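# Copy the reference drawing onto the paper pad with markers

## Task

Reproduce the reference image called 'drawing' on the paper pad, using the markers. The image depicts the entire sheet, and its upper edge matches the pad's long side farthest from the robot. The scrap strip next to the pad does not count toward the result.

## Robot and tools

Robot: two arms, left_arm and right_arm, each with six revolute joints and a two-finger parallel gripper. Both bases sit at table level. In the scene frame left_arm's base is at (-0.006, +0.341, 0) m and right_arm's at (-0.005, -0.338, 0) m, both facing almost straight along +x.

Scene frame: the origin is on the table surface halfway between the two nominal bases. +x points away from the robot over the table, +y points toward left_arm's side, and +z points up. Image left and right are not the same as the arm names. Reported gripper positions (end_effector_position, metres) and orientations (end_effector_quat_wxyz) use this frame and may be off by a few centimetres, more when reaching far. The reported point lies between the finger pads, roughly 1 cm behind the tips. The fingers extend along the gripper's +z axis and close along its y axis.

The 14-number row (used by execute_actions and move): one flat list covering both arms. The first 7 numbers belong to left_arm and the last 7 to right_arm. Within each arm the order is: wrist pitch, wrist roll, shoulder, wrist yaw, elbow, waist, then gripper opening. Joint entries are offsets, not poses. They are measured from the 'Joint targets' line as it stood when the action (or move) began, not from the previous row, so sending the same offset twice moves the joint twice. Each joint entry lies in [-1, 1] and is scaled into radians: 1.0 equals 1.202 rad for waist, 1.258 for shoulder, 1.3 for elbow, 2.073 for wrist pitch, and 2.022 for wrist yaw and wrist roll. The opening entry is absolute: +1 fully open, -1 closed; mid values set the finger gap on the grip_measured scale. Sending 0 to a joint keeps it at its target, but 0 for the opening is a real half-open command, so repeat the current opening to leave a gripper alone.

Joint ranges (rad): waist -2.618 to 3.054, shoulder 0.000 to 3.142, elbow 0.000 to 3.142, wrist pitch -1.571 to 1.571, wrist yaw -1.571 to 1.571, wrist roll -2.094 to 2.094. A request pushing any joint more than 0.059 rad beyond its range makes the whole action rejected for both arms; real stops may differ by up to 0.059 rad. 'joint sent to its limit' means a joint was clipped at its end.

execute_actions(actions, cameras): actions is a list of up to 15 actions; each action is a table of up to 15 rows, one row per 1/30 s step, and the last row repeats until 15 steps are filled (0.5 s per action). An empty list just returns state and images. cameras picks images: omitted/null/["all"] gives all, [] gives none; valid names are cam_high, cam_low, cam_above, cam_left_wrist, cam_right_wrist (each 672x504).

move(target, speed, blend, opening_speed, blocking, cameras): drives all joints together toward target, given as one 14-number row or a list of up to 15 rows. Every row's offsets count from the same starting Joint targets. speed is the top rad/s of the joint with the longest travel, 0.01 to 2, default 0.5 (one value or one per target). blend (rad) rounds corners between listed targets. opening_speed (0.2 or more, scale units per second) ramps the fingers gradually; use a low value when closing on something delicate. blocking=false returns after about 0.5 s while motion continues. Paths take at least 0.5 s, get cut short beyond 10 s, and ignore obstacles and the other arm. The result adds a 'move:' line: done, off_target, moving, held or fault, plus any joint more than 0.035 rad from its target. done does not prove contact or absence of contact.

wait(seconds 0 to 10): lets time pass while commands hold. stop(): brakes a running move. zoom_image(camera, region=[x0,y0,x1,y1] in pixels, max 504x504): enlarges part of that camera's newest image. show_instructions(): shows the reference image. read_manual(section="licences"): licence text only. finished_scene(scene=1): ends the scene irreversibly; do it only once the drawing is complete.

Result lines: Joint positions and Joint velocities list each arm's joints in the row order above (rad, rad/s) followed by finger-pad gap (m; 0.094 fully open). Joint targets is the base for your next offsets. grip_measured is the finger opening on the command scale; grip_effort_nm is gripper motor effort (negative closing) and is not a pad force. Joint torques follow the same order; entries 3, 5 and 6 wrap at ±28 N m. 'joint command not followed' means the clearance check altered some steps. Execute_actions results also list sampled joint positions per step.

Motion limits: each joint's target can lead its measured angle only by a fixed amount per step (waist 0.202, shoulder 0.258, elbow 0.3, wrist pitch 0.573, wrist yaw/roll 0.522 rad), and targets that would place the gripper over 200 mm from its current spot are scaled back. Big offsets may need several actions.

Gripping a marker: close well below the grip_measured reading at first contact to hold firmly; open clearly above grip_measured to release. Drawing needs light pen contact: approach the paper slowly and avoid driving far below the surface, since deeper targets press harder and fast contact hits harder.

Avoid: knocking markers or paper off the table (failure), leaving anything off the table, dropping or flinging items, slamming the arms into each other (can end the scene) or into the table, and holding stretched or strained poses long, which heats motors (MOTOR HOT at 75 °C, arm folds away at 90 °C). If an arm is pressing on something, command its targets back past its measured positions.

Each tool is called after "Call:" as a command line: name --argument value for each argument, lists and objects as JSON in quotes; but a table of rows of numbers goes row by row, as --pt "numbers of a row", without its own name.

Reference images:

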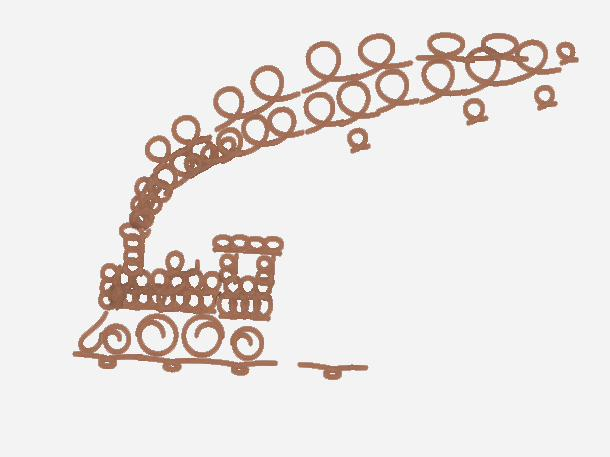

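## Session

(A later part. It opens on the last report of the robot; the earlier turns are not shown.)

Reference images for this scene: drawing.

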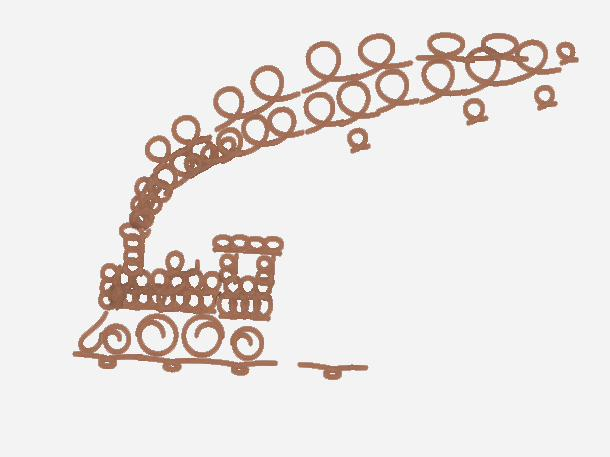

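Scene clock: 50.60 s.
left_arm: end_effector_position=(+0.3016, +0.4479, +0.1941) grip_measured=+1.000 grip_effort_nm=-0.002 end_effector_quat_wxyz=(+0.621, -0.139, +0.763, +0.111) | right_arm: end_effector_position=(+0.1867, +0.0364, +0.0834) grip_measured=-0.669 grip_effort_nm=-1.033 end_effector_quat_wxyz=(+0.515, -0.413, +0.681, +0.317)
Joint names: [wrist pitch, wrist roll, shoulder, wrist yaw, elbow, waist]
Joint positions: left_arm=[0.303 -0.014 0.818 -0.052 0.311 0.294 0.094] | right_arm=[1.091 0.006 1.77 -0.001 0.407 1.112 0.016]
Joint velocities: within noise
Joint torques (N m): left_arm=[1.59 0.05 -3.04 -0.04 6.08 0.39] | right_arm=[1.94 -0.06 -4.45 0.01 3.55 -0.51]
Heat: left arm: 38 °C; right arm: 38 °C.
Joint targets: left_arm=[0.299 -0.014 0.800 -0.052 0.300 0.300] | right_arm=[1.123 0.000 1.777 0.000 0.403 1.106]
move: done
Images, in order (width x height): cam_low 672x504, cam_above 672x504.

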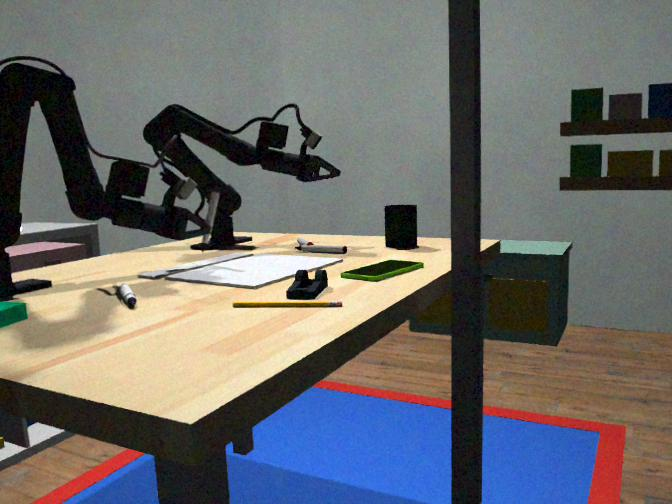

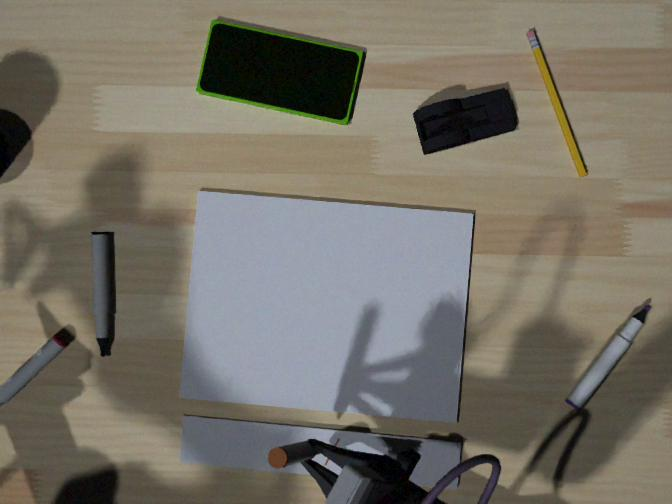

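Call:
move --target '[0,0,0,0,0,0,1, 0,0,-0.12,0,0,-0.66,-0.75]' --speed '[0.8]' --cameras '["cam_above","cam_right_wrist"]'

Call:
zoom_image --camera "cam_above" --region '[290, 400, 390, 495]'

Call:
zoom_image --camera "cam_above" --region '[160, 160, 500, 500]'

Scene clock: 52.97 s.
left_arm: end_effector_position=(+0.3016, +0.4479, +0.1941) grip_measured=+1.000 grip_effort_nm=-0.002 end_effector_quat_wxyz=(+0.621, -0.139, +0.763, +0.111) | right_arm: end_effector_position=(+0.3991, -0.2150, +0.1327) grip_measured=-0.669 grip_effort_nm=-1.038 end_effector_quat_wxyz=(+0.646, -0.109, +0.749, +0.096)
Joint names: [wrist pitch, wrist roll, shoulder, wrist yaw, elbow, waist]
Joint positions: left_arm=[0.303 -0.014 0.818 -0.052 0.311 0.294 0.094] | right_arm=[1.096 0.005 1.65 0.003 0.407 0.312 0.016]
Joint velocities: within noise
Joint torques (N m): left_arm=[1.58 0 -3 -0.02 5.94 0.64] | right_arm=[1.91 -0.05 -6.35 -0.02 4.18 0.06]
Heat: left arm: 38 °C; right arm: 38 °C.
Joint targets: left_arm=[0.299 -0.014 0.800 -0.052 0.300 0.300] | right_arm=[1.123 0.000 1.626 0.000 0.403 0.312]
move: done
Images, in order (width x height): cam_above 672x504, cam_right_wrist 672x504.

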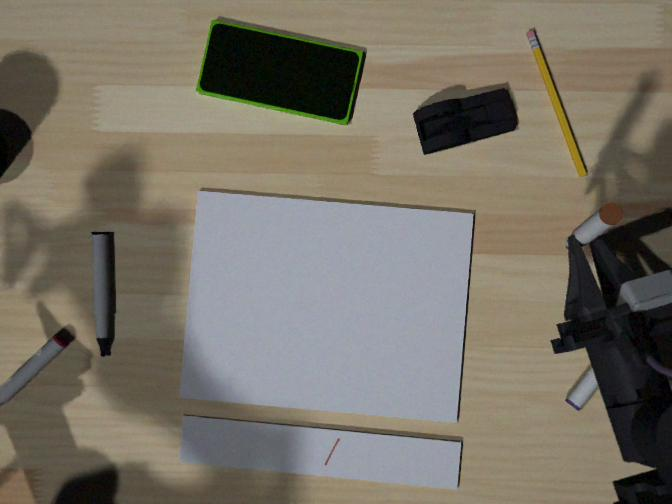

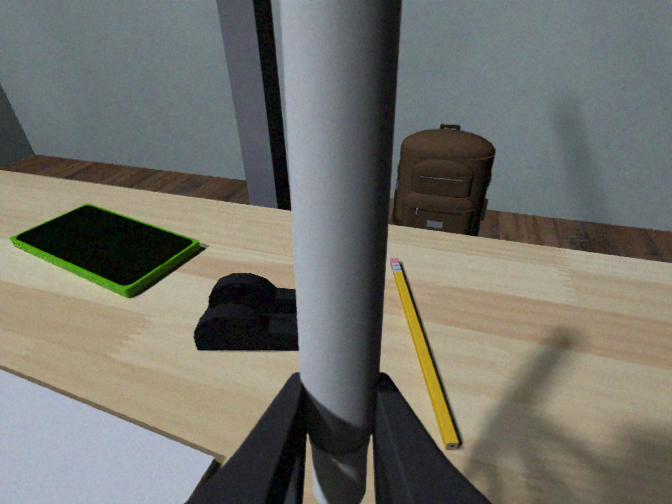

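Scaled by 5.040 from the camera's 672x504 image, which has a finer 960x720 frame.

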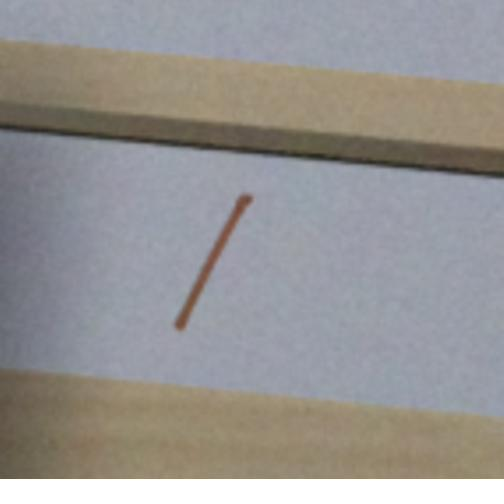

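Scaled by 1.482 from the camera's 672x504 image, which has a finer 960x720 frame.

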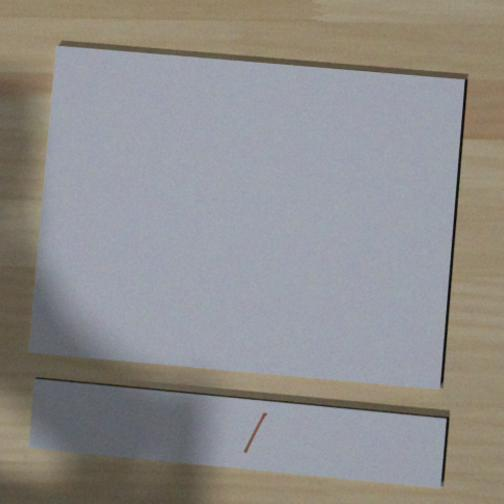

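Call:
move --target '[0,0,0,0,0,0,1, 0,0,0.472,0.4476,0.4225,0.979,-0.75]' --speed '[0.6]' --cameras '["cam_above","cam_low"]'

Scene clock: 59.93 s.
left_arm: end_effector_position=(+0.3016, +0.4479, +0.1941) grip_measured=+1.000 grip_effort_nm=-0.007 end_effector_quat_wxyz=(+0.621, -0.139, +0.763, +0.111) | right_arm: end_effector_position=(+0.1769, +0.1296, +0.0760) grip_measured=-0.669 grip_effort_nm=-1.028 end_effector_quat_wxyz=(+0.648, -0.264, +0.700, +0.141)
Joint names: [wrist pitch, wrist roll, shoulder, wrist yaw, elbow, waist]
Joint positions: left_arm=[0.303 -0.014 0.818 -0.052 0.311 0.294 0.094] | right_arm=[1.098 0.004 2.215 0.893 0.925 1.494 0.016]
Joint velocities: within noise
Joint torques (N m): left_arm=[1.58 0.02 -2.99 -0.01 5.87 0.44] | right_arm=[1.68 -0.05 -7.73 0.21 6.53 -0.43]
Heat: left arm: 38 °C; right arm: 39 °C.
Joint targets: left_arm=[0.300 -0.014 0.800 -0.052 0.300 0.300] | right_arm=[1.123 0.000 2.220 0.905 0.952 1.489]
move: done
Images, in order (width x height): cam_low 672x504, cam_above 672x504.

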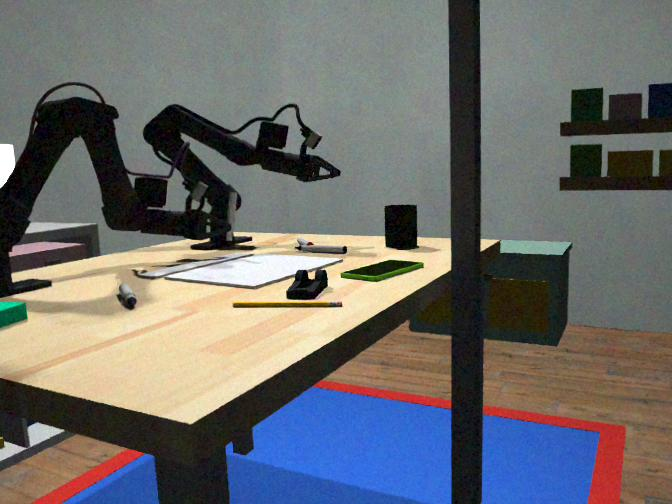

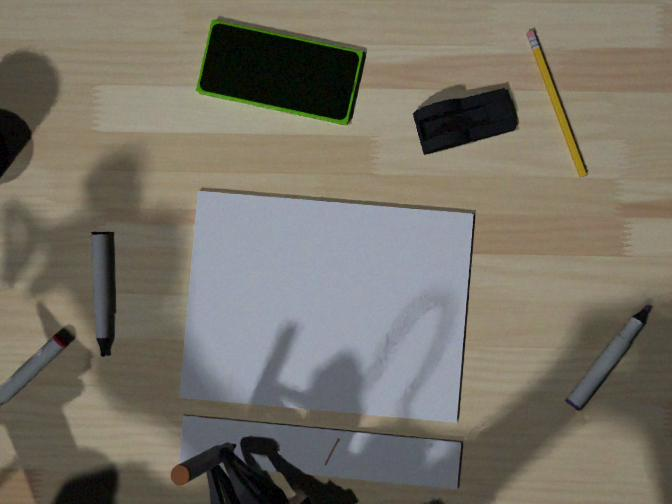

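Call:
move --pt "0 0 0 0 0 0 1 0 0 0 -0.0295 0 -0.0159 -0.75" --pt "0 0 0 0 0 0 1 0 0 0.0331 -0.0295 0 -0.0159 -0.75" --speed '[0.1,0.05]' --cameras '[]'

Call:
move --pt "0 0 0 0 0 0 1 0 0 0 -0.0043 0 0.0120 -0.75" --pt "0 0 0 0 0 0 1 0 0 0 0.0017 0 0.0120 -0.75" --pt "0 0 0 0 0 0 1 0 0 0 0.0041 0 0.0176 -0.75" --pt "0 0 0 0 0 0 1 0 0 0 0.0126 0 0.0251 -0.75" --pt "0 0 0 0 0 0 1 0 0 0 0.0247 0 0.0326 -0.75" --pt "0 0 0 0 0 0 1 0 0 0 0.0374 0 0.0382 -0.75" --pt "0 0 0 0 0 0 1 0 0 0 0.0472 0 0.0402 -0.75" --pt "0 0 0 0 0 0 1 0 0 0 0.0472 0 0.0302 -0.75" --pt "0 0 0 0 0 0 1 0 0 0 0.0514 0 0.0282 -0.75" --pt "0 0 0 0 0 0 1 0 0 0 0.0455 0 0.0282 -0.75" --pt "0 0 0 0 0 0 1 0 0 0 0.0431 0 0.0226 -0.75" --pt "0 0 0 0 0 0 1 0 0 0 0.0347 0 0.0151 -0.75" --pt "0 0 0 0 0 0 1 0 0 0 0.0225 0 0.0076 -0.75" --pt "0 0 0 0 0 0 1 0 0 0 0.0098 0 0.0020 -0.75" --pt "0 0 0 0 0 0 1 0 0 0 0 0 0 -0.75" --speed 0.1 --blend 0.003 --cameras '[]'

Call:
move --target '[0,0,0,0,0,0,1, 0.06,0,0,0,0,0,-0.75]' --speed 0.2 --cameras '["cam_above","cam_low"]'

Scene clock: 63.77 s.
left_arm: end_effector_position=(+0.3016, +0.4479, +0.1941) grip_measured=+1.000 grip_effort_nm=-0.002 end_effector_quat_wxyz=(+0.621, -0.139, +0.763, +0.111) | right_arm: end_effector_position=(+0.1807, +0.1309, +0.0587) grip_measured=-0.669 grip_effort_nm=-1.033 end_effector_quat_wxyz=(+0.638, -0.282, +0.703, +0.140)
Joint names: [wrist pitch, wrist roll, shoulder, wrist yaw, elbow, waist]
Joint positions: left_arm=[0.303 -0.014 0.818 -0.052 0.311 0.294 0.094] | right_arm=[1.103 0.004 2.252 0.849 0.925 1.476 0.016]
Joint velocities: within noise
Joint torques (N m): left_arm=[1.54 0.05 -2.99 -0.06 6.04 0.35] | right_arm=[1.65 -0.05 -7.47 0.07 6.37 -0.54]
Heat: left arm: 38 °C; right arm: 39 °C.
Joint targets: left_arm=[0.300 -0.014 0.800 -0.052 0.300 0.300] | right_arm=[1.123 0.000 2.262 0.846 0.952 1.470]
move: done
No camera images: "cameras" was empty.

Scene clock: 66.67 s.
left_arm: end_effector_position=(+0.3016, +0.4479, +0.1941) grip_measured=+1.000 grip_effort_nm=-0.002 end_effector_quat_wxyz=(+0.621, -0.139, +0.763, +0.111) | right_arm: end_effector_position=(+0.1809, +0.1307, +0.0588) grip_measured=-0.669 grip_effort_nm=-1.038 end_effector_quat_wxyz=(+0.638, -0.282, +0.703, +0.140)
Joint names: [wrist pitch, wrist roll, shoulder, wrist yaw, elbow, waist]
Joint positions: left_arm=[0.303 -0.014 0.818 -0.052 0.311 0.294 0.094] | right_arm=[1.103 0.004 2.252 0.851 0.925 1.476 0.016]
Joint velocities: within noise
Joint torques (N m): left_arm=[1.58 0.05 -2.93 -0.04 6.04 0.31] | right_arm=[1.64 -0.05 -7.47 0.05 6.37 -0.55]
Heat: left arm: 39 °C; right arm: 39 °C.
Joint targets: left_arm=[0.300 -0.014 0.800 -0.052 0.300 0.300] | right_arm=[1.123 0.000 2.262 0.846 0.952 1.470]
move: done
No camera images: "cameras" was empty.

Scene clock: 67.87 s.
left_arm: end_effector_position=(+0.3016, +0.4479, +0.1941) grip_measured=+1.000 grip_effort_nm=0.002 end_effector_quat_wxyz=(+0.621, -0.139, +0.763, +0.111) | right_arm: end_effector_position=(+0.1812, +0.1344, +0.0791) grip_measured=-0.669 grip_effort_nm=-1.038 end_effector_quat_wxyz=(+0.657, -0.246, +0.689, +0.178)
Joint names: [wrist pitch, wrist roll, shoulder, wrist yaw, elbow, waist]
Joint positions: left_arm=[0.303 -0.014 0.818 -0.052 0.311 0.294 0.094] | right_arm=[1.22 0.004 2.255 0.849 0.925 1.476 0.016]
Joint velocities: within noise
Joint torques (N m): left_arm=[1.57 0.03 -2.84 -0.06 5.9 0.53] | right_arm=[1.72 -0.05 -7.69 0.02 6.35 -0.55]
Heat: left arm: 39 °C; right arm: 39 °C.
Joint targets: left_arm=[0.300 -0.014 0.800 -0.052 0.300 0.300] | right_arm=[1.247 0.000 2.262 0.846 0.952 1.470]
move: done
Images, in order (width x height): cam_low 672x504, cam_above 672x504.

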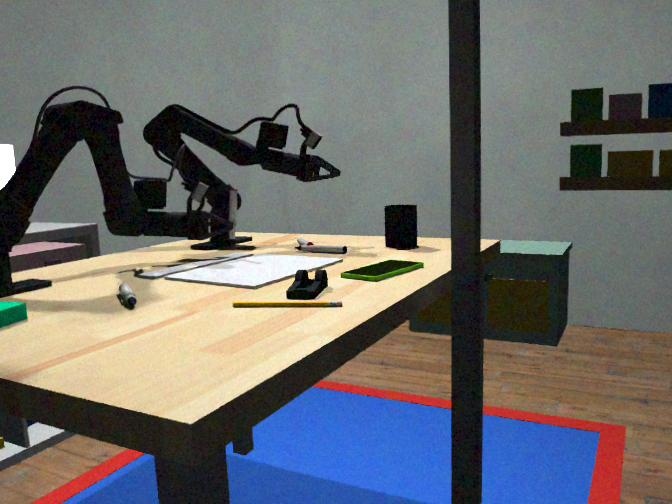

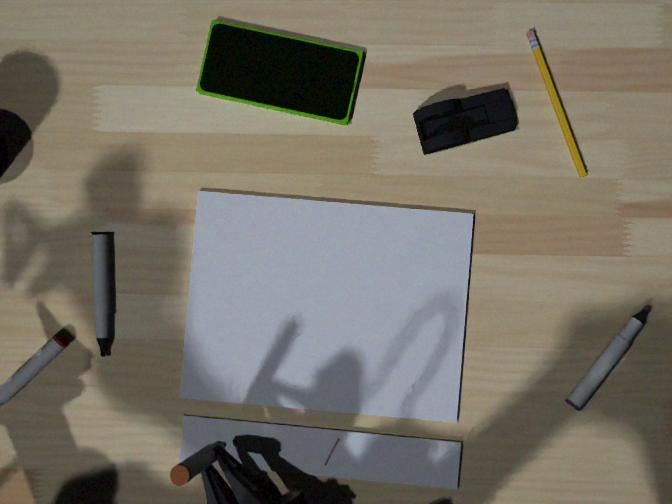

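Call:
move --target '[0,0,0,0,0,0,1, 0,0,-0.12,0,0,-0.75,-0.75]' --speed 0.8 --cameras '["cam_above"]'

Call:
zoom_image --camera "cam_above" --region '[180, 410, 280, 485]'

Scene clock: 69.97 s.
left_arm: end_effector_position=(+0.3016, +0.4479, +0.1941) grip_measured=+1.000 grip_effort_nm=-0.007 end_effector_quat_wxyz=(+0.621, -0.139, +0.763, +0.111) | right_arm: end_effector_position=(+0.4841, -0.1950, +0.1319) grip_measured=-0.669 grip_effort_nm=-1.038 end_effector_quat_wxyz=(+0.701, +0.108, +0.697, -0.103)
Joint names: [wrist pitch, wrist roll, shoulder, wrist yaw, elbow, waist]
Joint positions: left_arm=[0.303 -0.014 0.818 -0.052 0.311 0.294 0.094] | right_arm=[1.225 0.004 2.145 0.849 0.925 0.565 0.016]
Joint velocities: within noise
Joint torques (N m): left_arm=[1.56 0 -2.97 -0.04 6.06 0.29] | right_arm=[1.64 -0.05 -10.54 -0.03 6.87 0.29]
Heat: left arm: 39 °C; right arm: 39 °C.
Joint targets: left_arm=[0.300 -0.014 0.800 -0.052 0.300 0.300] | right_arm=[1.247 0.000 2.111 0.846 0.952 0.569]
move: done
Images, in order (width x height): cam_above 672x504.

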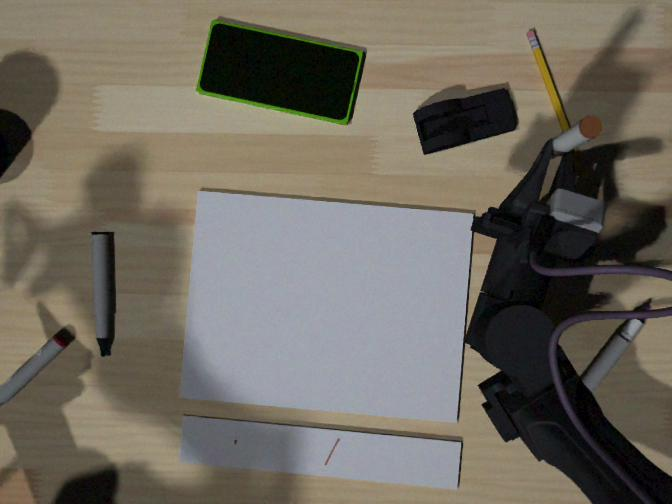

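Scaled by 5.040 from the camera's 672x504 image, which has a finer 960x720 frame.

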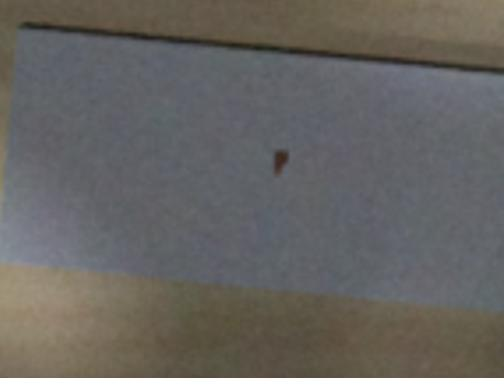

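Call:
move --target '[0,0,0,0,0,0,1, 0.0743,0,0.0779,0.0292,-0.1746,0.7696,-0.75]' --speed 0.5 --cameras '[]'

Scene clock: 75.60 s.
left_arm: end_effector_position=(+0.3016, +0.4479, +0.1941) grip_measured=+1.000 grip_effort_nm=-0.002 end_effector_quat_wxyz=(+0.621, -0.139, +0.763, +0.111) | right_arm: end_effector_position=(+0.1714, +0.0887, +0.0761) grip_measured=-0.669 grip_effort_nm=-1.028 end_effector_quat_wxyz=(+0.663, -0.235, +0.689, +0.174)
Joint names: [wrist pitch, wrist roll, shoulder, wrist yaw, elbow, waist]
Joint positions: left_arm=[0.303 -0.014 0.818 -0.052 0.311 0.294 0.094] | right_arm=[1.375 0.004 2.203 0.894 0.731 1.499 0.016]
Joint velocities: within noise
Joint torques (N m): left_arm=[1.58 0.02 -2.91 -0.02 5.85 0.46] | right_arm=[1.7 -0.04 -6.86 0.16 2.55 -0.44]
Heat: left arm: 39 °C; right arm: 39 °C.
Joint targets: left_arm=[0.300 -0.014 0.800 -0.052 0.300 0.300] | right_arm=[1.401 0.000 2.209 0.905 0.725 1.494]
move: done
No camera images: "cameras" was empty.

Call:
move --pt "0 0 0 0 0 0 1 0 0 0 -0.0294 0 -0.0173 -0.75" --pt "0 0 0 0 0 0 1 0 0 0.0397 -0.0294 0 -0.0173 -0.75" --speed '[0.1,0.04]' --cameras '[]'

Call:
move --pt "0 0 0 0 0 0 1 0 0 0 -0.0042 0 0.0122 -0.75" --pt "0 0 0 0 0 0 1 0 0 0 0.0008 0 0.0122 -0.75" --pt "0 0 0 0 0 0 1 0 0 0 0.0034 0 0.0182 -0.75" --pt "0 0 0 0 0 0 1 0 0 0 0.0121 0 0.0265 -0.75" --pt "0 0 0 0 0 0 1 0 0 0 0.0244 0 0.0347 -0.75" --pt "0 0 0 0 0 0 1 0 0 0 0.0372 0 0.0408 -0.75" --pt "0 0 0 0 0 0 1 0 0 0 0.0470 0 0.0429 -0.75" --pt "0 0 0 0 0 0 1 0 0 0 0.0470 0 0.0329 -0.75" --pt "0 0 0 0 0 0 1 0 0 0 0.0511 0 0.0308 -0.75" --pt "0 0 0 0 0 0 1 0 0 0 0.0462 0 0.0308 -0.75" --pt "0 0 0 0 0 0 1 0 0 0 0.0436 0 0.0247 -0.75" --pt "0 0 0 0 0 0 1 0 0 0 0.0349 0 0.0165 -0.75" --pt "0 0 0 0 0 0 1 0 0 0 0.0226 0 0.0082 -0.75" --pt "0 0 0 0 0 0 1 0 0 0 0.0097 0 0.0022 -0.75" --pt "0 0 0 0 0 0 1 0 0 0 0 0 0 -0.75" --speed 0.1 --blend 0.003 --cameras '[]'

Call:
move --pt "0 0 0 0 0 0 1 0.06 0 0 0 0 0 -0.75" --pt "0 0 0 0 0 0 1 0.06 0 -0.12 0 0 -0.75 -0.75" --speed '[0.2,0.8]' --blend 0.05 --cameras '["cam_above"]'

Call:
zoom_image --camera "cam_above" --region '[210, 410, 310, 485]'

Scene clock: 79.00 s.
left_arm: end_effector_position=(+0.3016, +0.4479, +0.1941) grip_measured=+1.000 grip_effort_nm=-0.002 end_effector_quat_wxyz=(+0.621, -0.139, +0.763, +0.111) | right_arm: end_effector_position=(+0.1751, +0.0895, +0.0585) grip_measured=-0.669 grip_effort_nm=-1.028 end_effector_quat_wxyz=(+0.654, -0.254, +0.692, +0.172)
Joint names: [wrist pitch, wrist roll, shoulder, wrist yaw, elbow, waist]
Joint positions: left_arm=[0.303 -0.014 0.818 -0.052 0.311 0.294 0.094] | right_arm=[1.386 0.004 2.248 0.851 0.731 1.479 0.016]
Joint velocities: within noise
Joint torques (N m): left_arm=[1.58 0.06 -3.14 -0.04 5.82 0.53] | right_arm=[1.59 -0.05 -6.63 0.02 2.32 -0.54]
Heat: left arm: 39 °C; right arm: 39 °C.
Joint targets: left_arm=[0.300 -0.014 0.800 -0.052 0.300 0.300] | right_arm=[1.401 0.000 2.259 0.845 0.725 1.473]
move: done
No camera images: "cameras" was empty.

Scene clock: 81.93 s.
left_arm: end_effector_position=(+0.3016, +0.4479, +0.1941) grip_measured=+1.000 grip_effort_nm=-0.002 end_effector_quat_wxyz=(+0.621, -0.139, +0.763, +0.111) | right_arm: end_effector_position=(+0.1757, +0.0886, +0.0583) grip_measured=-0.669 grip_effort_nm=-1.038 end_effector_quat_wxyz=(+0.655, -0.251, +0.692, +0.170)
Joint names: [wrist pitch, wrist roll, shoulder, wrist yaw, elbow, waist]
Joint positions: left_arm=[0.303 -0.014 0.818 -0.052 0.311 0.294 0.094] | right_arm=[1.392 0.004 2.251 0.857 0.731 1.479 0.016]
Joint velocities: within noise
Joint torques (N m): left_arm=[1.58 0.05 -2.99 -0.04 5.97 0.49] | right_arm=[1.55 -0.05 -6.83 -0.06 2.3 -0.58]
Heat: left arm: 39 °C; right arm: 39 °C.
Joint targets: left_arm=[0.300 -0.014 0.800 -0.052 0.300 0.300] | right_arm=[1.401 0.000 2.259 0.845 0.725 1.473]
move: done
No camera images: "cameras" was empty.

Scene clock: 84.17 s.
left_arm: end_effector_position=(+0.3016, +0.4479, +0.1941) grip_measured=+1.000 grip_effort_nm=-0.002 end_effector_quat_wxyz=(+0.621, -0.139, +0.763, +0.111) | right_arm: end_effector_position=(+0.4468, -0.2179, +0.1272) grip_measured=-0.669 grip_effort_nm=-1.038 end_effector_quat_wxyz=(+0.724, +0.129, +0.672, -0.083)
Joint names: [wrist pitch, wrist roll, shoulder, wrist yaw, elbow, waist]
Joint positions: left_arm=[0.303 -0.014 0.818 -0.052 0.311 0.294 0.094] | right_arm=[1.503 0.004 2.139 0.849 0.731 0.565 0.016]
Joint velocities: within noise
Joint torques (N m): left_arm=[1.58 0.04 -3 -0.03 5.82 0.54] | right_arm=[1.62 -0.05 -9.51 -0.07 2.86 0.47]
Heat: left arm: 39 °C; right arm: 39 °C.
Joint targets: left_arm=[0.300 -0.014 0.800 -0.052 0.300 0.300] | right_arm=[1.526 0.000 2.108 0.845 0.725 0.571]
move: done
Images, in order (width x height): cam_above 672x504.

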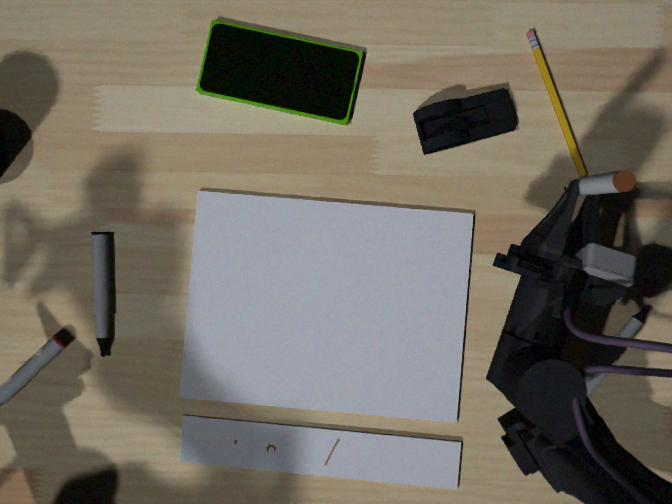

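Scaled by 5.040 from the camera's 672x504 image, which has a finer 960x720 frame.

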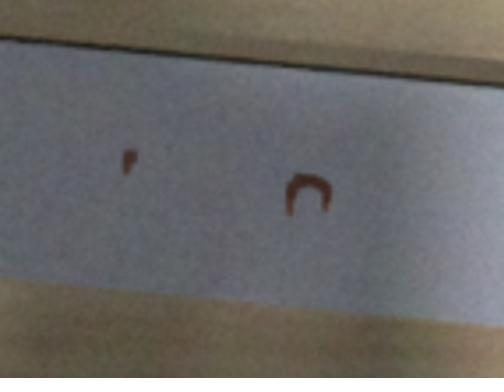

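Call:
move --target '[0,0,0,0,0,0,1, -0.0343,0,0.066,0.0297,-0.0946,0.7657,-0.75]' --speed 0.4 --cameras '[]'

Scene clock: 88.20 s.
left_arm: end_effector_position=(+0.3016, +0.4479, +0.1941) grip_measured=+1.000 grip_effort_nm=-0.002 end_effector_quat_wxyz=(+0.621, -0.139, +0.763, +0.111) | right_arm: end_effector_position=(+0.1705, +0.0585, +0.0679) grip_measured=-0.669 grip_effort_nm=-1.038 end_effector_quat_wxyz=(+0.660, -0.240, +0.692, +0.166)
Joint names: [wrist pitch, wrist roll, shoulder, wrist yaw, elbow, waist]
Joint positions: left_arm=[0.303 -0.014 0.818 -0.052 0.311 0.294 0.094] | right_arm=[1.458 0.004 2.184 0.895 0.609 1.494 0.016]
Joint velocities: within noise
Joint torques (N m): left_arm=[1.61 0.02 -3.06 -0.06 6.06 0.51] | right_arm=[1.41 -0.05 -6.24 0.16 1.94 -0.25]
Heat: left arm: 39 °C; right arm: 39 °C.
Joint targets: left_arm=[0.300 -0.014 0.800 -0.052 0.300 0.300] | right_arm=[1.455 0.000 2.191 0.905 0.602 1.492]
move: done
No camera images: "cameras" was empty.

Call:
move --pt "0 0 0 0 0 0 1 0 0 0 -0.0296 0 -0.0216 -0.75" --pt "0 0 0 0 0 0 1 -0.0289 0 0 -0.0296 0 -0.0216 -0.75" --speed '[0.1,0.1]' --cameras '[]'

Call:
move --pt "0 0 0 0 0 0 1 0 0 0 -0.0040 0 0.0124 -0.75" --pt "0 0 0 0 0 0 1 0 0 0 0.0009 0 0.0124 -0.75" --pt "0 0 0 0 0 0 1 0 0 0 0.0040 0 0.0191 -0.75" --pt "0 0 0 0 0 0 1 0 0 0 0.0132 0 0.0283 -0.75" --pt "0 0 0 0 0 0 1 0 0 0 0.0261 0 0.0374 -0.75" --pt "0 0 0 0 0 0 1 0 0 0 0.0393 0 0.0442 -0.75" --pt "0 0 0 0 0 0 1 0 0 0 0.0493 0 0.0466 -0.75" --pt "0 0 0 0 0 0 1 0 0 0 0.0493 0 0.0366 -0.75" --pt "0 0 0 0 0 0 1 0 0 0 0.0533 0 0.0342 -0.75" --pt "0 0 0 0 0 0 1 0 0 0 0.0483 0 0.0342 -0.75" --pt "0 0 0 0 0 0 1 0 0 0 0.0453 0 0.0275 -0.75" --pt "0 0 0 0 0 0 1 0 0 0 0.0361 0 0.0183 -0.75" --pt "0 0 0 0 0 0 1 0 0 0 0.0231 0 0.0092 -0.75" --pt "0 0 0 0 0 0 1 0 0 0 0.0099 0 0.0024 -0.75" --pt "0 0 0 0 0 0 1 0 0 0 0 0 0 -0.75" --speed 0.1 --blend 0.003 --cameras '[]'

Call:
move --pt "0 0 0 0 0 0 1 0.06 0 0 0 0 0 -0.75" --pt "0 0 0 0 0 0 1 0.06 0 -0.12 0 0 -0.75 -0.75" --speed '[0.2,0.8]' --blend 0.05 --cameras '["cam_above"]'

Call:
zoom_image --camera "cam_above" --region '[230, 410, 330, 485]'

Scene clock: 91.10 s.
left_arm: end_effector_position=(+0.3016, +0.4479, +0.1941) grip_measured=+1.000 grip_effort_nm=-0.007 end_effector_quat_wxyz=(+0.621, -0.139, +0.763, +0.111) | right_arm: end_effector_position=(+0.1749, +0.0597, +0.0579) grip_measured=-0.669 grip_effort_nm=-1.033 end_effector_quat_wxyz=(+0.648, -0.263, +0.697, +0.157)
Joint names: [wrist pitch, wrist roll, shoulder, wrist yaw, elbow, waist]
Joint positions: left_arm=[0.303 -0.014 0.818 -0.052 0.311 0.294 0.094] | right_arm=[1.408 0.004 2.184 0.85 0.609 1.472 0.016]
Joint velocities: within noise
Joint torques (N m): left_arm=[1.59 0.06 -2.91 -0.01 5.93 0.46] | right_arm=[1.35 -0.05 -6.27 0.03 1.98 -0.54]
Heat: left arm: 39 °C; right arm: 39 °C.
Joint targets: left_arm=[0.300 -0.014 0.800 -0.052 0.300 0.300] | right_arm=[1.395 0.000 2.191 0.845 0.602 1.466]
move: done
No camera images: "cameras" was empty.

Scene clock: 94.10 s.
left_arm: end_effector_position=(+0.3016, +0.4479, +0.1941) grip_measured=+1.000 grip_effort_nm=-0.002 end_effector_quat_wxyz=(+0.621, -0.139, +0.763, +0.111) | right_arm: end_effector_position=(+0.1760, +0.0578, +0.0570) grip_measured=-0.669 grip_effort_nm=-1.028 end_effector_quat_wxyz=(+0.649, -0.261, +0.698, +0.151)
Joint names: [wrist pitch, wrist roll, shoulder, wrist yaw, elbow, waist]
Joint positions: left_arm=[0.303 -0.014 0.818 -0.052 0.311 0.294 0.094] | right_arm=[1.402 0.002 2.184 0.862 0.609 1.472 0.016]
Joint velocities: within noise
Joint torques (N m): left_arm=[1.59 0.05 -3.12 -0.02 5.82 0.42] | right_arm=[1.39 -0.03 -6.24 -0.08 1.96 -0.51]
Heat: left arm: 40 °C; right arm: 39 °C.
Joint targets: left_arm=[0.300 -0.014 0.800 -0.052 0.300 0.300] | right_arm=[1.395 0.000 2.191 0.845 0.602 1.466]
move: done
No camera images: "cameras" was empty.

Scene clock: 96.23 s.
left_arm: end_effector_position=(+0.3016, +0.4479, +0.1941) grip_measured=+1.000 grip_effort_nm=-0.007 end_effector_quat_wxyz=(+0.621, -0.139, +0.763, +0.111) | right_arm: end_effector_position=(+0.4242, -0.2355, +0.1206) grip_measured=-0.669 grip_effort_nm=-1.033 end_effector_quat_wxyz=(+0.709, +0.117, +0.689, -0.099)
Joint names: [wrist pitch, wrist roll, shoulder, wrist yaw, elbow, waist]
Joint positions: left_arm=[0.303 -0.014 0.818 -0.052 0.311 0.294 0.094] | right_arm=[1.496 0.002 2.069 0.848 0.609 0.557 0.016]
Joint velocities: within noise
Joint torques (N m): left_arm=[1.6 0.03 -2.93 -0.03 6.08 0.51] | right_arm=[1.64 -0.03 -8.69 -0.03 2.58 0.53]
Heat: left arm: 40 °C; right arm: 39 °C.
Joint targets: left_arm=[0.300 -0.014 0.800 -0.052 0.300 0.300] | right_arm=[1.519 0.000 2.040 0.846 0.602 0.564]
move: done
Images, in order (width x height): cam_above 672x504.

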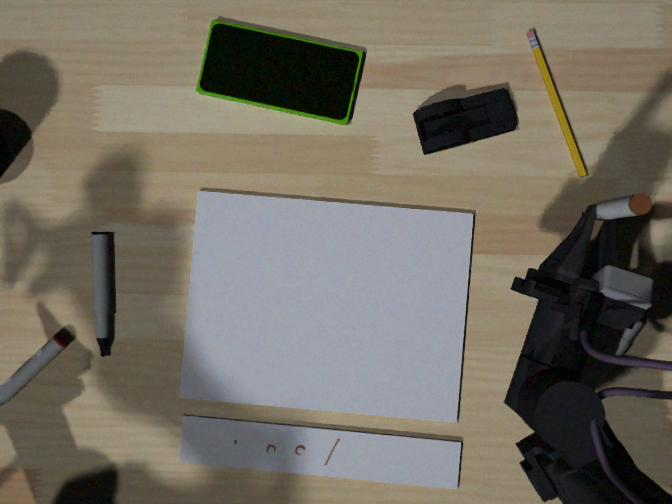

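Scaled by 5.040 from the camera's 672x504 image, which has a finer 960x720 frame.

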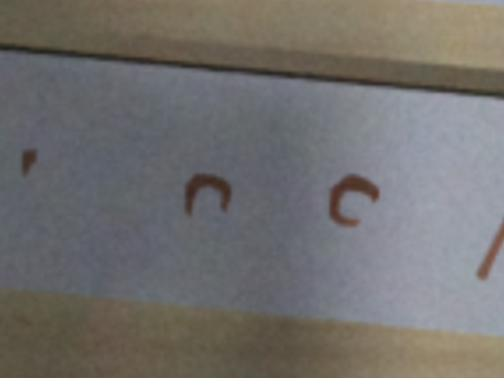

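Call:
move --pt "0 0 0 0 0 0 1 -0.4428 0.1993 0.05 0.2987 0.6946 0.832 -0.75" --pt "0 0 0 0 0 0 1 -0.4428 0.1993 0.3521 0.2987 0.6946 0.832 -0.75" --speed '[0.7,0.4]' --blend '[0.1,0]' --cameras '["cam_low"]'

Scene clock: 106.83 s.
left_arm: end_effector_position=(+0.3016, +0.4479, +0.1941) grip_measured=+1.000 grip_effort_nm=-0.002 end_effector_quat_wxyz=(+0.621, -0.139, +0.763, +0.111) | right_arm: end_effector_position=(+0.1797, +0.1563, +0.0675) grip_measured=-0.669 grip_effort_nm=-1.033 end_effector_quat_wxyz=(+0.687, -0.039, +0.724, +0.036)
Joint names: [wrist pitch, wrist roll, shoulder, wrist yaw, elbow, waist]
Joint positions: left_arm=[0.303 -0.014 0.818 -0.052 0.311 0.294 0.094] | right_arm=[0.602 0.398 2.488 1.436 1.482 1.569 0.016]
Joint velocities: within noise
Joint torques (N m): left_arm=[1.58 0.06 -3.06 -0.03 6 0.49] | right_arm=[1.15 0.04 -10.56 0.36 7.08 -0.4]
Heat: left arm: 40 °C; right arm: 39 °C.
Joint targets: left_arm=[0.300 -0.014 0.800 -0.052 0.300 0.300] | right_arm=[0.601 0.403 2.483 1.449 1.505 1.564]
move: done
Images, in order (width x height): cam_low 672x504.

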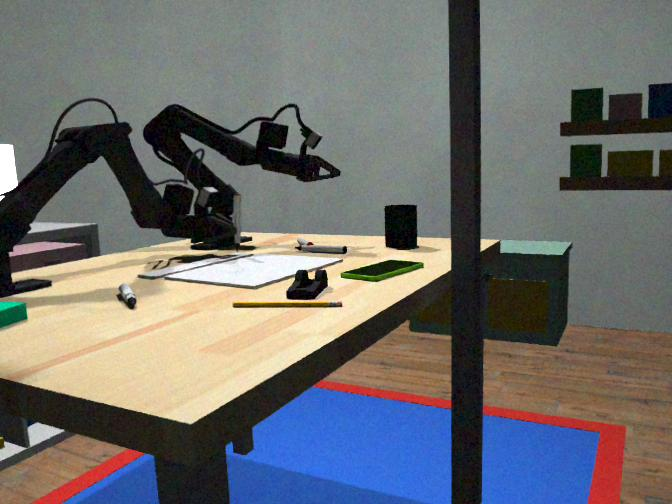

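Call:
wait --seconds 0.1 --cameras '["cam_above"]'

Scene clock: 110.30 s.
left_arm: end_effector_position=(+0.3016, +0.4479, +0.1941) grip_measured=+1.000 grip_effort_nm=-0.002 end_effector_quat_wxyz=(+0.621, -0.139, +0.763, +0.111) | right_arm: end_effector_position=(+0.1797, +0.1563, +0.0675) grip_measured=-0.669 grip_effort_nm=-1.038 end_effector_quat_wxyz=(+0.687, -0.039, +0.724, +0.036)
Joint names: [wrist pitch, wrist roll, shoulder, wrist yaw, elbow, waist]
Joint positions: left_arm=[0.303 -0.014 0.818 -0.052 0.311 0.294 0.094] | right_arm=[0.602 0.398 2.488 1.436 1.482 1.569 0.016]
Joint velocities: within noise
Joint torques (N m): left_arm=[1.59 0.04 -3.06 0 5.87 0.36] | right_arm=[1.15 0.04 -10.65 0.36 7.09 -0.4]
Heat: left arm: 40 °C; right arm: 39 °C.
Joint targets: left_arm=[0.300 -0.014 0.800 -0.052 0.300 0.300] | right_arm=[0.601 0.403 2.483 1.449 1.505 1.564]
Tool commands: left_gripper/opening=+1.0 right_gripper/opening=-0.75
wait: 0.10 s; at rest from the start
Images, in order (width x height): cam_above 672x504.

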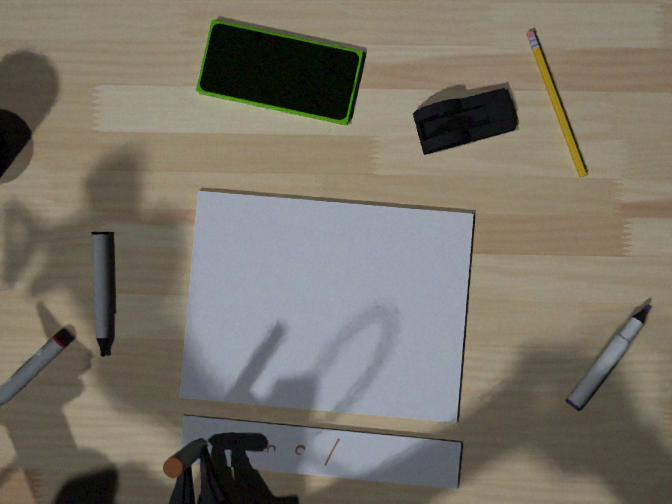

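Call:
move --target '[0,0,0,0,0,0,1,-0.0434,0,0,0,0,0,-0.75]' --speed 0.1 --cameras '["cam_low"]'

Call:
move --pt "0 0 0 0 0 0 1 0 0.0052 0 0 0 -0.0034 -0.75" --pt "0 0 0 0 0 0 1 0 -0.0025 0 0 0 -0.0062 -0.75" --pt "0 0 0 0 0 0 1 0 -0.0121 0 0 0 -0.0082 -0.75" --pt "0 0 0 0 0 0 1 0 -0.0274 0 0 0 -0.0042 -0.75" --pt "0 0 0 0 0 0 1 0 -0.0462 0 0 0 0.001 -0.75" --pt "0 0 0 0 0 0 1 0 -0.0655 0 0 0 0.0029 -0.75" --pt "0 0 0 0 0 0 1 0 -0.0825 0 0 0 0.0057 -0.75" --pt "0 0 0 0 0 0 1 0 -0.0946 0 0 0 0.0092 -0.75" --pt "0 0 0 0 0 0 1 0 -0.0998 0 0 0 0.0126 -0.75" --pt "0 0 0 0 0 0 1 0 -0.092 0 0 0 0.0154 -0.75" --pt "0 0 0 0 0 0 1 0 -0.0825 0 0 0 0.0173 -0.75" --pt "0 0 0 0 0 0 1 0 -0.0672 0 0 0 0.0134 -0.75" --pt "0 0 0 0 0 0 1 0 -0.0484 0 0 0 0.0082 -0.75" --pt "0 0 0 0 0 0 1 0 -0.029 0 0 0 0.0062 -0.75" --pt "0 0 0 0 0 0 1 0 0 0 0 0 0 -0.75" --speed 0.25 --blend 0.006 --cameras '["cam_low"]'

Scene clock: 113.67 s.
left_arm: end_effector_position=(+0.3016, +0.4479, +0.1941) grip_measured=+1.000 grip_effort_nm=-0.002 end_effector_quat_wxyz=(+0.621, -0.139, +0.763, +0.111) | right_arm: end_effector_position=(+0.1796, +0.1531, +0.0608) grip_measured=-0.669 grip_effort_nm=-1.038 end_effector_quat_wxyz=(+0.685, -0.066, +0.726, +0.007)
Joint names: [wrist pitch, wrist roll, shoulder, wrist yaw, elbow, waist]
Joint positions: left_arm=[0.303 -0.014 0.818 -0.052 0.311 0.294 0.094] | right_arm=[0.523 0.398 2.488 1.436 1.482 1.569 0.016]
Joint velocities: within noise
Joint torques (N m): left_arm=[1.58 0.08 -3 -0.05 5.87 0.25] | right_arm=[1.02 0.04 -10.63 0.39 7.06 -0.4]
Heat: left arm: 40 °C; right arm: 40 °C.
Joint targets: left_arm=[0.300 -0.014 0.800 -0.052 0.300 0.300] | right_arm=[0.511 0.403 2.483 1.449 1.505 1.564]
move: done
Images, in order (width x height): cam_low 672x504.

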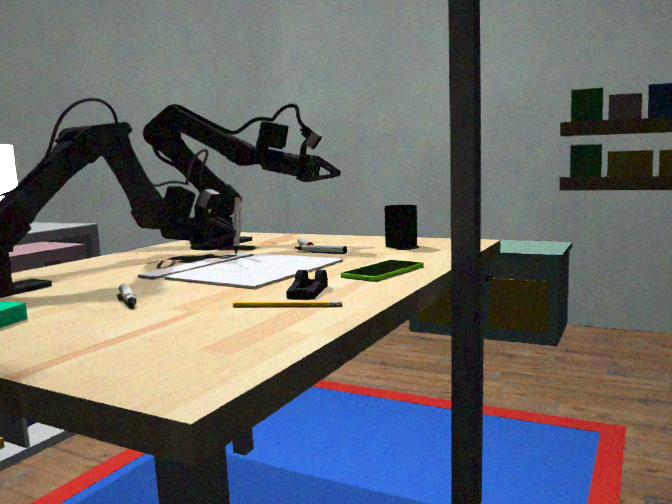

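Scene clock: 116.10 s.
left_arm: end_effector_position=(+0.3016, +0.4479, +0.1941) grip_measured=+1.000 grip_effort_nm=-0.002 end_effector_quat_wxyz=(+0.621, -0.139, +0.763, +0.111) | right_arm: end_effector_position=(+0.1781, +0.1536, +0.0606) grip_measured=-0.669 grip_effort_nm=-1.038 end_effector_quat_wxyz=(+0.685, -0.069, +0.726, +0.007)
Joint names: [wrist pitch, wrist roll, shoulder, wrist yaw, elbow, waist]
Joint positions: left_arm=[0.303 -0.014 0.818 -0.052 0.311 0.294 0.094] | right_arm=[0.522 0.396 2.488 1.436 1.482 1.572 0.016]
Joint velocities: within noise
Joint torques (N m): left_arm=[1.58 0.05 -3.1 -0.05 6.02 0.4] | right_arm=[1.04 0.09 -10.63 0.39 7.08 -0.64]
Heat: left arm: 40 °C; right arm: 41 °C.
Joint targets: left_arm=[0.300 -0.014 0.800 -0.052 0.300 0.300] | right_arm=[0.511 0.403 2.483 1.449 1.505 1.564]
move: done; blend cut to 0.0053 rad at target 1, 0.0053 rad at target 8, 0.0053 rad at target 9
Images, in order (width x height): cam_low 672x504.

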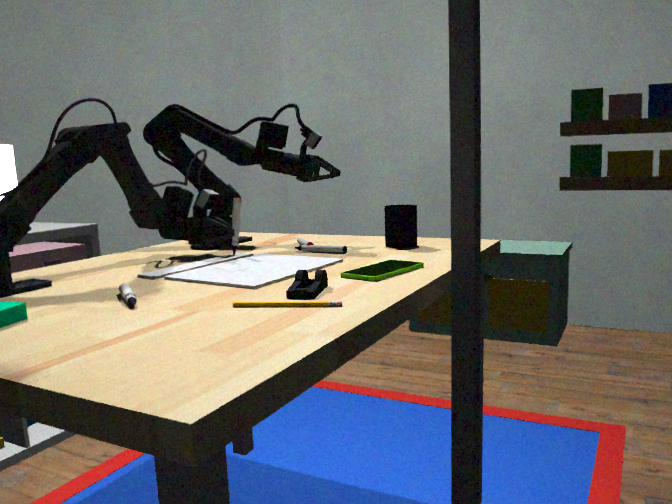

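Call:
move --pt "0 0 0 0 0 0 1 0.06 0 0 0 0 0 -0.75" --pt "0 0 0 0 0 0 1 0.06 0 -0.12 0 0 -0.7 -0.75" --speed '[0.3,0.8]' --cameras '["cam_above"]'

Call:
zoom_image --camera "cam_above" --region '[170, 400, 370, 500]'

Scene clock: 118.77 s.
left_arm: end_effector_position=(+0.3016, +0.4479, +0.1941) grip_measured=+1.000 grip_effort_nm=-0.002 end_effector_quat_wxyz=(+0.621, -0.139, +0.763, +0.111) | right_arm: end_effector_position=(+0.4896, -0.1459, +0.1246) grip_measured=-0.669 grip_effort_nm=-1.033 end_effector_quat_wxyz=(+0.663, +0.302, +0.653, -0.206)
Joint names: [wrist pitch, wrist roll, shoulder, wrist yaw, elbow, waist]
Joint positions: left_arm=[0.303 -0.014 0.818 -0.052 0.311 0.294 0.094] | right_arm=[0.622 0.398 2.372 1.439 1.482 0.725 0.016]
Joint velocities: within noise
Joint torques (N m): left_arm=[1.59 0.02 -3.07 -0.08 5.93 0.42] | right_arm=[1.3 0.05 -13.16 0.26 7.54 -0.23]
Heat: left arm: 40 °C; right arm: 41 °C.
Joint targets: left_arm=[0.300 -0.014 0.800 -0.052 0.300 0.300] | right_arm=[0.635 0.403 2.332 1.449 1.505 0.723]
move: off_target (right_arm); right_arm: the shoulder is farthest, 0.040 rad from its target
Images, in order (width x height): cam_above 672x504.

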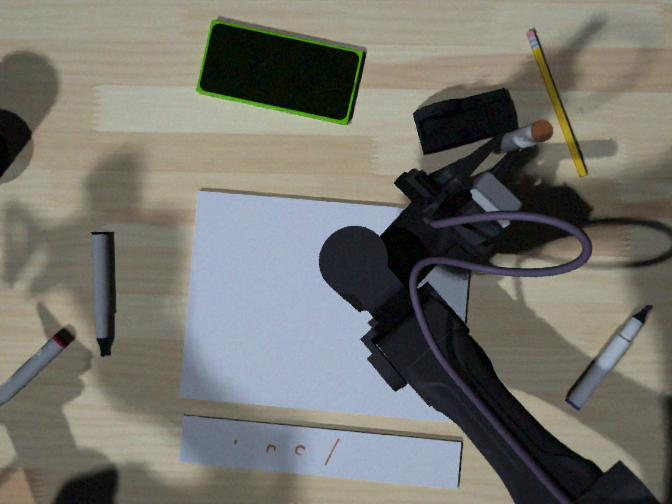

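Scaled by 2.520 from the camera's 672x504 image, which has a finer 960x720 frame.

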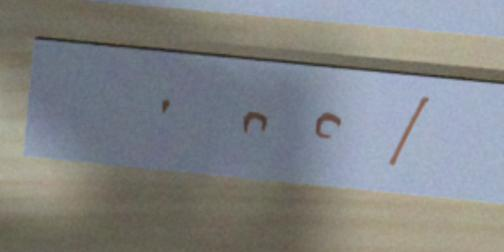

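Call:
move --pt "0 0 0 0 0 0 1 0 0 0 0 0 0.69 -0.75" --pt "0 0 0 0 0 0 1 0 0 0.12 0 0 0.695 -0.75" --pt "0 0 0 0 0 0 1 -0.06 0 0.12 0 0 0.695 -0.75" --speed '[0.8,0.4,0.15]' --cameras '["cam_low"]'

Call:
zoom_image --camera "cam_low" --region '[180, 210, 280, 285]'

Scene clock: 122.50 s.
left_arm: end_effector_position=(+0.3016, +0.4479, +0.1941) grip_measured=+1.000 grip_effort_nm=-0.007 end_effector_quat_wxyz=(+0.621, -0.139, +0.763, +0.111) | right_arm: end_effector_position=(+0.1860, +0.1499, +0.0591) grip_measured=-0.669 grip_effort_nm=-1.033 end_effector_quat_wxyz=(+0.685, -0.062, +0.726, +0.000)
Joint names: [wrist pitch, wrist roll, shoulder, wrist yaw, elbow, waist]
Joint positions: left_arm=[0.303 -0.014 0.818 -0.052 0.311 0.294 0.094] | right_arm=[0.523 0.398 2.492 1.44 1.482 1.556 0.016]
Joint velocities: within noise
Joint torques (N m): left_arm=[1.58 0.05 -2.99 -0.03 5.93 0.46] | right_arm=[1.03 0.04 -10.92 0.36 7.05 0.2]
Heat: left arm: 40 °C; right arm: 42 °C.
Joint targets: left_arm=[0.300 -0.014 0.800 -0.052 0.300 0.300] | right_arm=[0.511 0.403 2.483 1.449 1.505 1.558]
move: done
Images, in order (width x height): cam_low 672x504.

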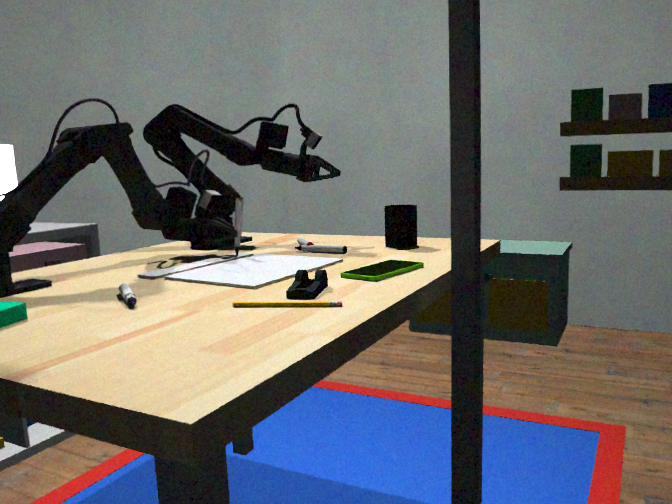

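Scaled by 5.040 from the camera's 672x504 image, which has a finer 960x720 frame.

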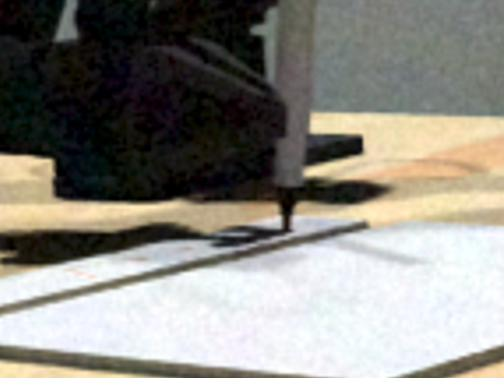

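Call:
move --target '[0,0,0,0,0,0,1,-0.0145,0,0,0,0,0,-0.75]' --speed 0.1 --cameras '["cam_low"]'

Call:
zoom_image --camera "cam_low" --region '[180, 210, 280, 285]'

Scene clock: 123.47 s.
left_arm: end_effector_position=(+0.3016, +0.4479, +0.1941) grip_measured=+1.000 grip_effort_nm=-0.002 end_effector_quat_wxyz=(+0.621, -0.139, +0.763, +0.111) | right_arm: end_effector_position=(+0.1860, +0.1492, +0.0580) grip_measured=-0.669 grip_effort_nm=-1.033 end_effector_quat_wxyz=(+0.685, -0.066, +0.726, -0.005)
Joint names: [wrist pitch, wrist roll, shoulder, wrist yaw, elbow, waist]
Joint positions: left_arm=[0.303 -0.014 0.818 -0.052 0.311 0.294 0.094] | right_arm=[0.51 0.398 2.492 1.44 1.482 1.556 0.016]
Joint velocities: within noise
Joint torques (N m): left_arm=[1.59 0.06 -2.96 -0.07 5.87 0.5] | right_arm=[0.89 0.04 -10.91 0.36 7.05 0.18]
Heat: left arm: 40 °C; right arm: 42 °C.
Joint targets: left_arm=[0.300 -0.014 0.800 -0.052 0.300 0.300] | right_arm=[0.481 0.403 2.483 1.450 1.505 1.558]
move: done
Images, in order (width x height): cam_low 672x504.

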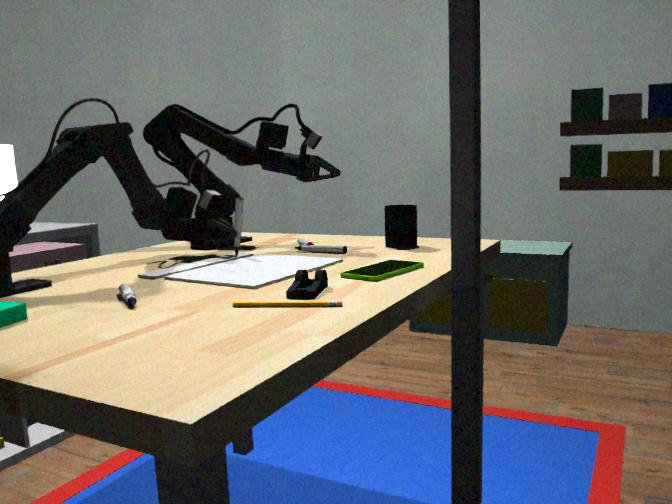

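Scaled by 5.040 from the camera's 672x504 image, which has a finer 960x720 frame.

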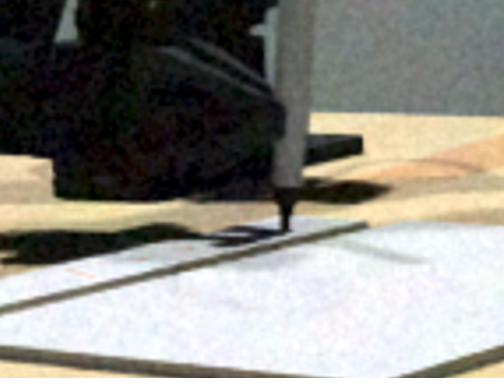

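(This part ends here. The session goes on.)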